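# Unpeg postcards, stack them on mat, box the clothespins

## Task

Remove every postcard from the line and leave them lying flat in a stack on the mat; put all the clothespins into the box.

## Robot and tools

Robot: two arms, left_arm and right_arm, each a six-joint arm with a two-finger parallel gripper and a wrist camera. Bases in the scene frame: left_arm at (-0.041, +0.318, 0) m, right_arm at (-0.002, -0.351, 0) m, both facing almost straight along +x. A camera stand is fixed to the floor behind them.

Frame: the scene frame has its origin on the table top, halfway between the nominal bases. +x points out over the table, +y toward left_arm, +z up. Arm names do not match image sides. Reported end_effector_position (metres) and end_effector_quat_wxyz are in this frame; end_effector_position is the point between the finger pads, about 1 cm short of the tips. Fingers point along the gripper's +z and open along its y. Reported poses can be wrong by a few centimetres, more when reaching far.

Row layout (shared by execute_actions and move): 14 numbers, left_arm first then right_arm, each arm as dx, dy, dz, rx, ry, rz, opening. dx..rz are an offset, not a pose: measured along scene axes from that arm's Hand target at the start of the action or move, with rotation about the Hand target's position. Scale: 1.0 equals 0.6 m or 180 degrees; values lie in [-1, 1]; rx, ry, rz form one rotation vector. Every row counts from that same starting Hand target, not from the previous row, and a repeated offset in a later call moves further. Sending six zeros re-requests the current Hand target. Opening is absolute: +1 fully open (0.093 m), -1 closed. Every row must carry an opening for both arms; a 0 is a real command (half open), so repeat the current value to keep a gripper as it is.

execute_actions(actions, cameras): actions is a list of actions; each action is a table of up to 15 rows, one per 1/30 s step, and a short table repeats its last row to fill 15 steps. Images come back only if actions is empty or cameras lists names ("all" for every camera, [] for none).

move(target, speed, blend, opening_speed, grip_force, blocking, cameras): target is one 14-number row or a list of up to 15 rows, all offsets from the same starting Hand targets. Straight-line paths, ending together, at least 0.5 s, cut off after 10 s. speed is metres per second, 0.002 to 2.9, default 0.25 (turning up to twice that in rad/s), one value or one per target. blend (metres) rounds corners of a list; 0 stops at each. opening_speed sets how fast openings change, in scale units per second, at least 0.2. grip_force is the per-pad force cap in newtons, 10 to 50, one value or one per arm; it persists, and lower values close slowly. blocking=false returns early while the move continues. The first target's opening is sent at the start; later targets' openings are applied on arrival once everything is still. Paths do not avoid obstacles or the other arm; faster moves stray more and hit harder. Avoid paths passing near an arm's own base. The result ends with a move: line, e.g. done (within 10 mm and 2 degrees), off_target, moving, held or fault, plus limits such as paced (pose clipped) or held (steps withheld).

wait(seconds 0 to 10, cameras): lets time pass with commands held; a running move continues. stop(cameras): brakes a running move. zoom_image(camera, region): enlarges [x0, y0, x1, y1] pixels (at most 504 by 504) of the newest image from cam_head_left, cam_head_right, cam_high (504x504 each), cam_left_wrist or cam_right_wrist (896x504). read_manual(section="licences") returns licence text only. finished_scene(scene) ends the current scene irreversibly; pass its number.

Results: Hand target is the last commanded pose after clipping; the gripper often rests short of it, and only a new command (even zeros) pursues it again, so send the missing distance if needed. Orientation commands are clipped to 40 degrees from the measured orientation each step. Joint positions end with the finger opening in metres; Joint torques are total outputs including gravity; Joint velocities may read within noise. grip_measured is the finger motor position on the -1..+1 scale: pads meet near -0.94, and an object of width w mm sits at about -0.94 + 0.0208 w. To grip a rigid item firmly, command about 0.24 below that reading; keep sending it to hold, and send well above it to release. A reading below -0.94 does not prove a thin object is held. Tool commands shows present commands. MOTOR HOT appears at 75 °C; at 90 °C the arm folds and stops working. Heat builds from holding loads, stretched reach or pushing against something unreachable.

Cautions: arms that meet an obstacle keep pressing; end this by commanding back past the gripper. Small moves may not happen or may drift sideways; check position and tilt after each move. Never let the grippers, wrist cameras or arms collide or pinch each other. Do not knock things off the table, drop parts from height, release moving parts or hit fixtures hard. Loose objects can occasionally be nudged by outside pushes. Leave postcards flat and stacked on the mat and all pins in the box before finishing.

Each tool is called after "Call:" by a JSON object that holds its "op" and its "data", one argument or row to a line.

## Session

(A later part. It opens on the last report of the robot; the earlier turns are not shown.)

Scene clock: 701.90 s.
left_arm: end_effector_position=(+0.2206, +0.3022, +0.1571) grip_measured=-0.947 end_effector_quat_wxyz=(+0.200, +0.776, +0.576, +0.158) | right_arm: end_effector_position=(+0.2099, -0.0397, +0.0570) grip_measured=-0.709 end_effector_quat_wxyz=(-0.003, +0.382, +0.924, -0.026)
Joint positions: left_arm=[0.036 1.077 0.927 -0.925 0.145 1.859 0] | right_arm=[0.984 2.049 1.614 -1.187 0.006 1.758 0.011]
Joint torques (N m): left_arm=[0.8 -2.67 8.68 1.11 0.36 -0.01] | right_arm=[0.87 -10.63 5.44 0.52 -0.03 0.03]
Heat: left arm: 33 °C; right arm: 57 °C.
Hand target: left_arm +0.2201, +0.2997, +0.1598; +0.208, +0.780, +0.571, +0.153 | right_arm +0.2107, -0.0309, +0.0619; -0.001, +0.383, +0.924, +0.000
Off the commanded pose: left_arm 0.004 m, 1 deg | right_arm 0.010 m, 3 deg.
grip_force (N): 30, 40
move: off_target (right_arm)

Call:
{"op": "move", "data": {
  "target": [0,0,0,0,0,0,-0.95,0.0,0.008,-0.0117,0,0,0,-0.74],
  "speed": 0.05,
  "cameras": ["cam_right_wrist"]
}}

Scene clock: 703.13 s.
left_arm: end_effector_position=(+0.2206, +0.3022, +0.1571) grip_measured=-0.947 end_effector_quat_wxyz=(+0.200, +0.776, +0.576, +0.158) | right_arm: end_effector_position=(+0.2101, -0.0355, +0.0568) grip_measured=-0.709 end_effector_quat_wxyz=(-0.001, +0.382, +0.924, -0.019)
Joint positions: left_arm=[0.036 1.077 0.927 -0.925 0.145 1.859 0] | right_arm=[0.989 2.049 1.614 -1.173 0.006 1.765 0.011]
Joint torques (N m): left_arm=[0.77 -2.7 8.69 1.11 0.36 -0.01] | right_arm=[0.9 -8.98 5.7 0.57 -0.03 0.06]
Heat: left arm: 33 °C; right arm: 57 °C.
Hand target: left_arm +0.2201, +0.2997, +0.1598; +0.208, +0.780, +0.571, +0.153 | right_arm +0.2107, -0.0260, +0.0549; +0.000, +0.382, +0.924, +0.000
Off the commanded pose: left_arm 0.004 m, 1 deg | right_arm 0.010 m, 2 deg.
grip_force (N): 30, 40
move: done
camera_calibration:
cam_right_wrist: T_world_to_cam=[[-0.716295, -0.694897, 0.0635562, 0.12014], [-0.612307, 0.669609, 0.420362, 0.167394], [-0.334666, 0.262188, -0.905128, 0.216404], [0, 0, 0, 1]] pos_world=[0.260975, -0.0853421, 0.117872]
Images, in order (width x height): cam_right_wrist 896x504.

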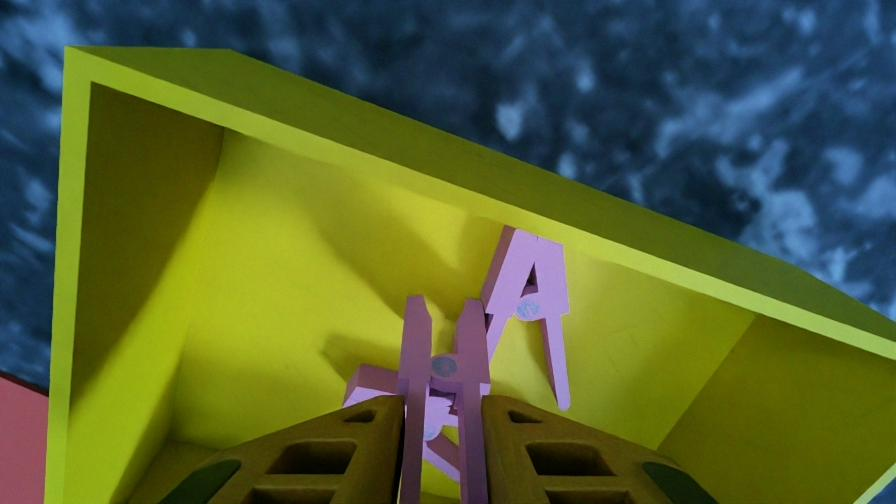

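Call:
{"op": "move", "data": {
  "target": [0,0,0,0,0,0,-0.95,0.0,0.0,-0.0133,0,0,0,-0.74],
  "speed": 0.05
}}

Scene clock: 704.13 s.
left_arm: end_effector_position=(+0.2206, +0.3022, +0.1571) grip_measured=-0.947 end_effector_quat_wxyz=(+0.200, +0.776, +0.576, +0.158) | right_arm: end_effector_position=(+0.2109, -0.0342, +0.0559) grip_measured=-0.710 end_effector_quat_wxyz=(+0.000, +0.383, +0.924, -0.015)
Joint positions: left_arm=[0.036 1.077 0.927 -0.925 0.145 1.859 0] | right_arm=[0.989 2.049 1.61 -1.162 0.006 1.765 0.011]
Joint torques (N m): left_arm=[0.79 -2.67 8.68 1.1 0.36 -0.01] | right_arm=[1.01 -8.34 4.05 0.74 -0.03 0.04]
Heat: left arm: 33 °C; right arm: 57 °C.
Hand target: left_arm +0.2201, +0.2997, +0.1598; +0.208, +0.780, +0.571, +0.153 | right_arm +0.2107, -0.0260, +0.0470; +0.000, +0.383, +0.924, +0.000
Off the commanded pose: left_arm 0.004 m, 1 deg | right_arm 0.012 m, 2 deg.
grip_force (N): 30, 40
move: off_target (right_arm)

Call:
{"op": "move", "data": {
  "target": [0,0,0,0,0,0,-0.95,0.0,0.0,-0.01,0,0,0,-0.74],
  "speed": 0.05,
  "cameras": ["cam_right_wrist"]
}}

Scene clock: 705.10 s.
left_arm: end_effector_position=(+0.2206, +0.3022, +0.1571) grip_measured=-0.947 end_effector_quat_wxyz=(+0.200, +0.776, +0.576, +0.158) | right_arm: end_effector_position=(+0.2108, -0.0345, +0.0552) grip_measured=-0.710 end_effector_quat_wxyz=(+0.000, +0.383, +0.924, -0.013)
Joint positions: left_arm=[0.036 1.077 0.927 -0.925 0.145 1.859 0] | right_arm=[0.989 2.044 1.601 -1.153 0.006 1.765 0.011]
Joint torques (N m): left_arm=[0.8 -2.71 8.66 1.1 0.35 0] | right_arm=[1.02 -7.56 3.54 0.86 -0.04 0.02]
Heat: left arm: 33 °C; right arm: 56 °C.
Hand target: left_arm +0.2201, +0.2997, +0.1598; +0.208, +0.780, +0.571, +0.153 | right_arm +0.2107, -0.0260, +0.0409; +0.000, +0.383, +0.924, +0.000
Off the commanded pose: left_arm 0.004 m, 1 deg | right_arm 0.017 m, 1 deg.
grip_force (N): 30, 40
move: off_target (right_arm)
camera_calibration:
cam_right_wrist: T_world_to_cam=[[-0.716893, -0.695191, 0.0526679, 0.122099], [-0.614724, 0.665934, 0.422665, 0.168056], [-0.328907, 0.270629, -0.904754, 0.213893], [0, 0, 0, 1]] pos_world=[0.261191, -0.0849178, 0.116059]
Images, in order (width x height): cam_right_wrist 896x504.

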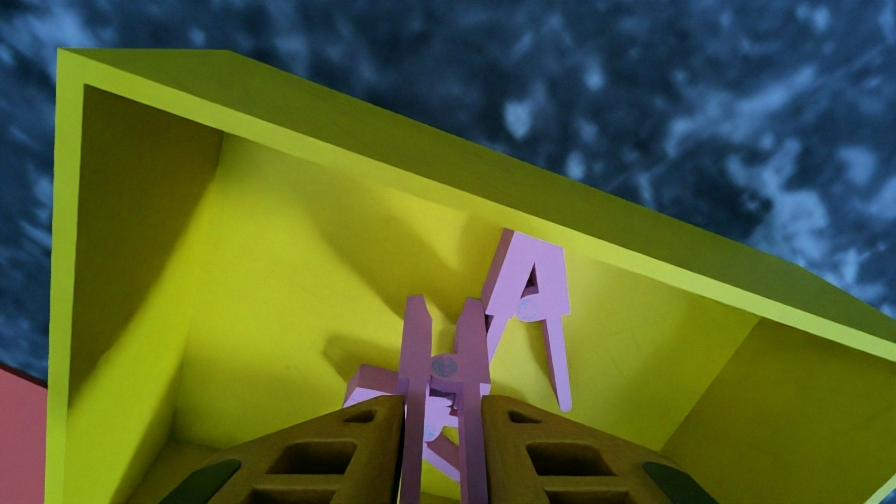

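Call:
{"op": "move", "data": {
  "target": [0,0,0,0,0,0,-0.95,0.0,0.0,0.0,0,0,0,-0.08],
  "speed": 0.05,
  "opening_speed": 0.5,
  "cameras": ["cam_right_wrist"]
}}

Scene clock: 706.97 s.
left_arm: end_effector_position=(+0.2206, +0.3022, +0.1571) grip_measured=-0.947 end_effector_quat_wxyz=(+0.200, +0.776, +0.576, +0.158) | right_arm: end_effector_position=(+0.2092, -0.0260, +0.0486) grip_measured=-0.082 end_effector_quat_wxyz=(-0.003, +0.379, +0.926, +0.004)
Joint positions: left_arm=[0.036 1.077 0.927 -0.925 0.145 1.859 0] | right_arm=[0.999 2.044 1.574 -1.095 -0.008 1.766 0.041]
Joint torques (N m): left_arm=[0.77 -2.69 8.7 1.11 0.35 -0.01] | right_arm=[0.28 -7.6 5.68 0.41 0.11 0.04]
Heat: left arm: 33 °C; right arm: 56 °C.
Hand target: left_arm +0.2201, +0.2997, +0.1598; +0.208, +0.780, +0.571, +0.153 | right_arm +0.2107, -0.0261, +0.0409; +0.000, +0.383, +0.924, +0.000
Off the commanded pose: left_arm 0.004 m, 1 deg | right_arm 0.008 m, 1 deg.
grip_force (N): 30, 40
move: done
camera_calibration:
cam_right_wrist: T_world_to_cam=[[-0.711055, -0.702703, 0.0246594, 0.127177], [-0.623033, 0.645919, 0.441155, 0.164518], [-0.325929, 0.298322, -0.897092, 0.204916], [0, 0, 0, 1]] pos_world=[0.259718, -0.0780284, 0.108115]
Images, in order (width x height): cam_right_wrist 896x504.

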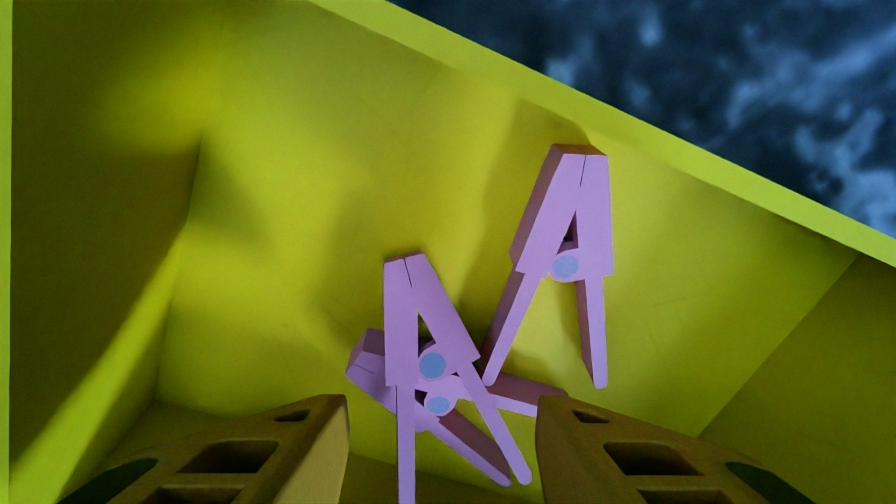

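Call:
{"op": "move", "data": {
  "target": [0,0,0,0,0,0,-0.95,-0.003,0.0,0.2667,0,0,0,-0.08],
  "speed": 0.12,
  "cameras": ["cam_right_wrist"]
}}

Scene clock: 709.00 s.
left_arm: end_effector_position=(+0.2206, +0.3022, +0.1571) grip_measured=-0.947 end_effector_quat_wxyz=(+0.200, +0.776, +0.576, +0.158) | right_arm: end_effector_position=(+0.2105, -0.0240, +0.1783) grip_measured=-0.082 end_effector_quat_wxyz=(+0.000, +0.380, +0.925, +0.024)
Joint positions: left_arm=[0.036 1.077 0.927 -0.925 0.145 1.859 0] | right_arm=[0.999 2.027 2.067 -1.565 -0.008 1.77 0.041]
Joint torques (N m): left_arm=[0.8 -2.66 8.68 1.1 0.35 -0.01] | right_arm=[0.5 -12.15 8.27 0.16 0.11 0.03]
Heat: left arm: 33 °C; right arm: 56 °C.
Hand target: left_arm +0.2201, +0.2997, +0.1598; +0.208, +0.780, +0.571, +0.153 | right_arm +0.2089, -0.0260, +0.2010; +0.000, +0.382, +0.924, +0.000
Off the commanded pose: left_arm 0.004 m, 1 deg | right_arm 0.023 m, 3 deg.
joint sent to its limit (right arm) — joint 4 (wrist pitch), lower limit. The joint targets are off in orientation, not in position.
grip_force (N): 30, 40
move: off_target (right_arm)
camera_calibration:
cam_right_wrist: T_world_to_cam=[[-0.713616, -0.70038, -0.0148487, 0.133961], [-0.630657, 0.633058, 0.448897, 0.106809], [-0.304998, 0.329704, -0.89346, 0.316781], [0, 0, 0, 1]] pos_world=[0.259574, -0.0782367, 0.237074]
Images, in order (width x height): cam_right_wrist 896x504.

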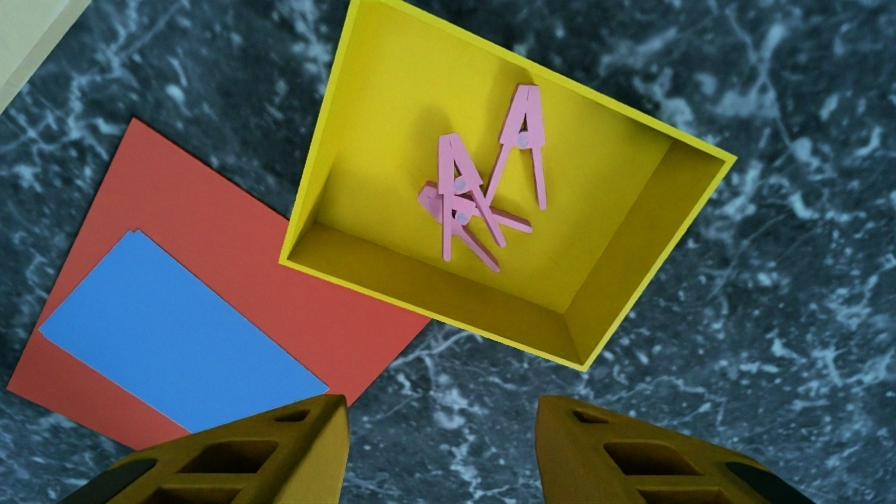

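Call:
{"op": "move", "data": {
  "target": [0,0,0,0,0,0,-0.95,0.05,-0.38,0.03,0,0,0,-0.08],
  "speed": 0.3,
  "cameras": ["cam_head_left","cam_high"]
}}

Scene clock: 711.30 s.
left_arm: end_effector_position=(+0.2206, +0.3022, +0.1571) grip_measured=-0.947 end_effector_quat_wxyz=(+0.200, +0.776, +0.576, +0.158) | right_arm: end_effector_position=(+0.2442, -0.2510, +0.2150) grip_measured=-0.082 end_effector_quat_wxyz=(+0.028, +0.384, +0.922, +0.028)
Joint positions: left_arm=[0.036 1.077 0.927 -0.925 0.145 1.859 0] | right_arm=[0.392 1.522 1.603 -1.572 -0.002 1.172 0.041]
Joint torques (N m): left_arm=[0.77 -2.67 8.68 1.11 0.36 -0.01] | right_arm=[-0.12 -6.61 5.57 0.34 0.05 -0.13]
Heat: left arm: 33 °C; right arm: 55 °C.
Hand target: left_arm +0.2201, +0.2997, +0.1598; +0.208, +0.780, +0.571, +0.153 | right_arm +0.2389, -0.2540, +0.2189; -0.001, +0.383, +0.924, +0.000
Off the commanded pose: left_arm 0.004 m, 1 deg | right_arm 0.007 m, 5 deg.
joint sent to its limit (right arm) — joint 4 (wrist pitch), lower limit. The joint targets are off in orientation, not in position.
grip_force (N): 30, 40
move: off_target (right_arm)
Images, in order (width x height): cam_head_left 504x504, cam_high 504x504.

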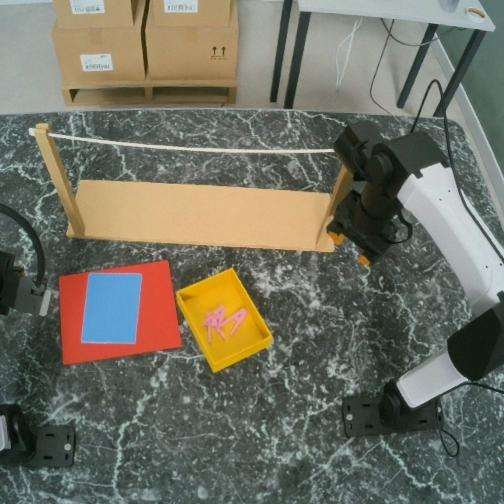

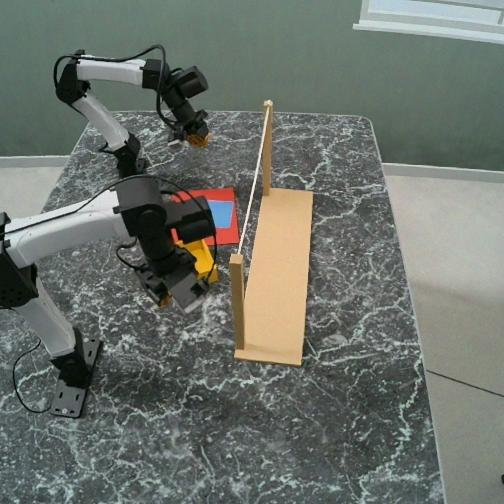

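Call:
{"op": "zoom_image", "data": {
  "camera": "cam_head_left",
  "region": [50, 255, 280, 375]
}}

Scaled by 2.191 from the camera's 504x504 image, which has a finer 720x720 frame.

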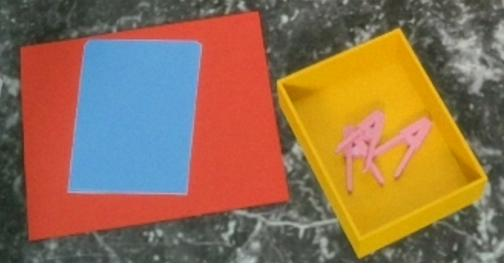

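Call:
{"op": "finished_scene", "data": {
  "scene": 1
}}

The scene is finished: the task was done.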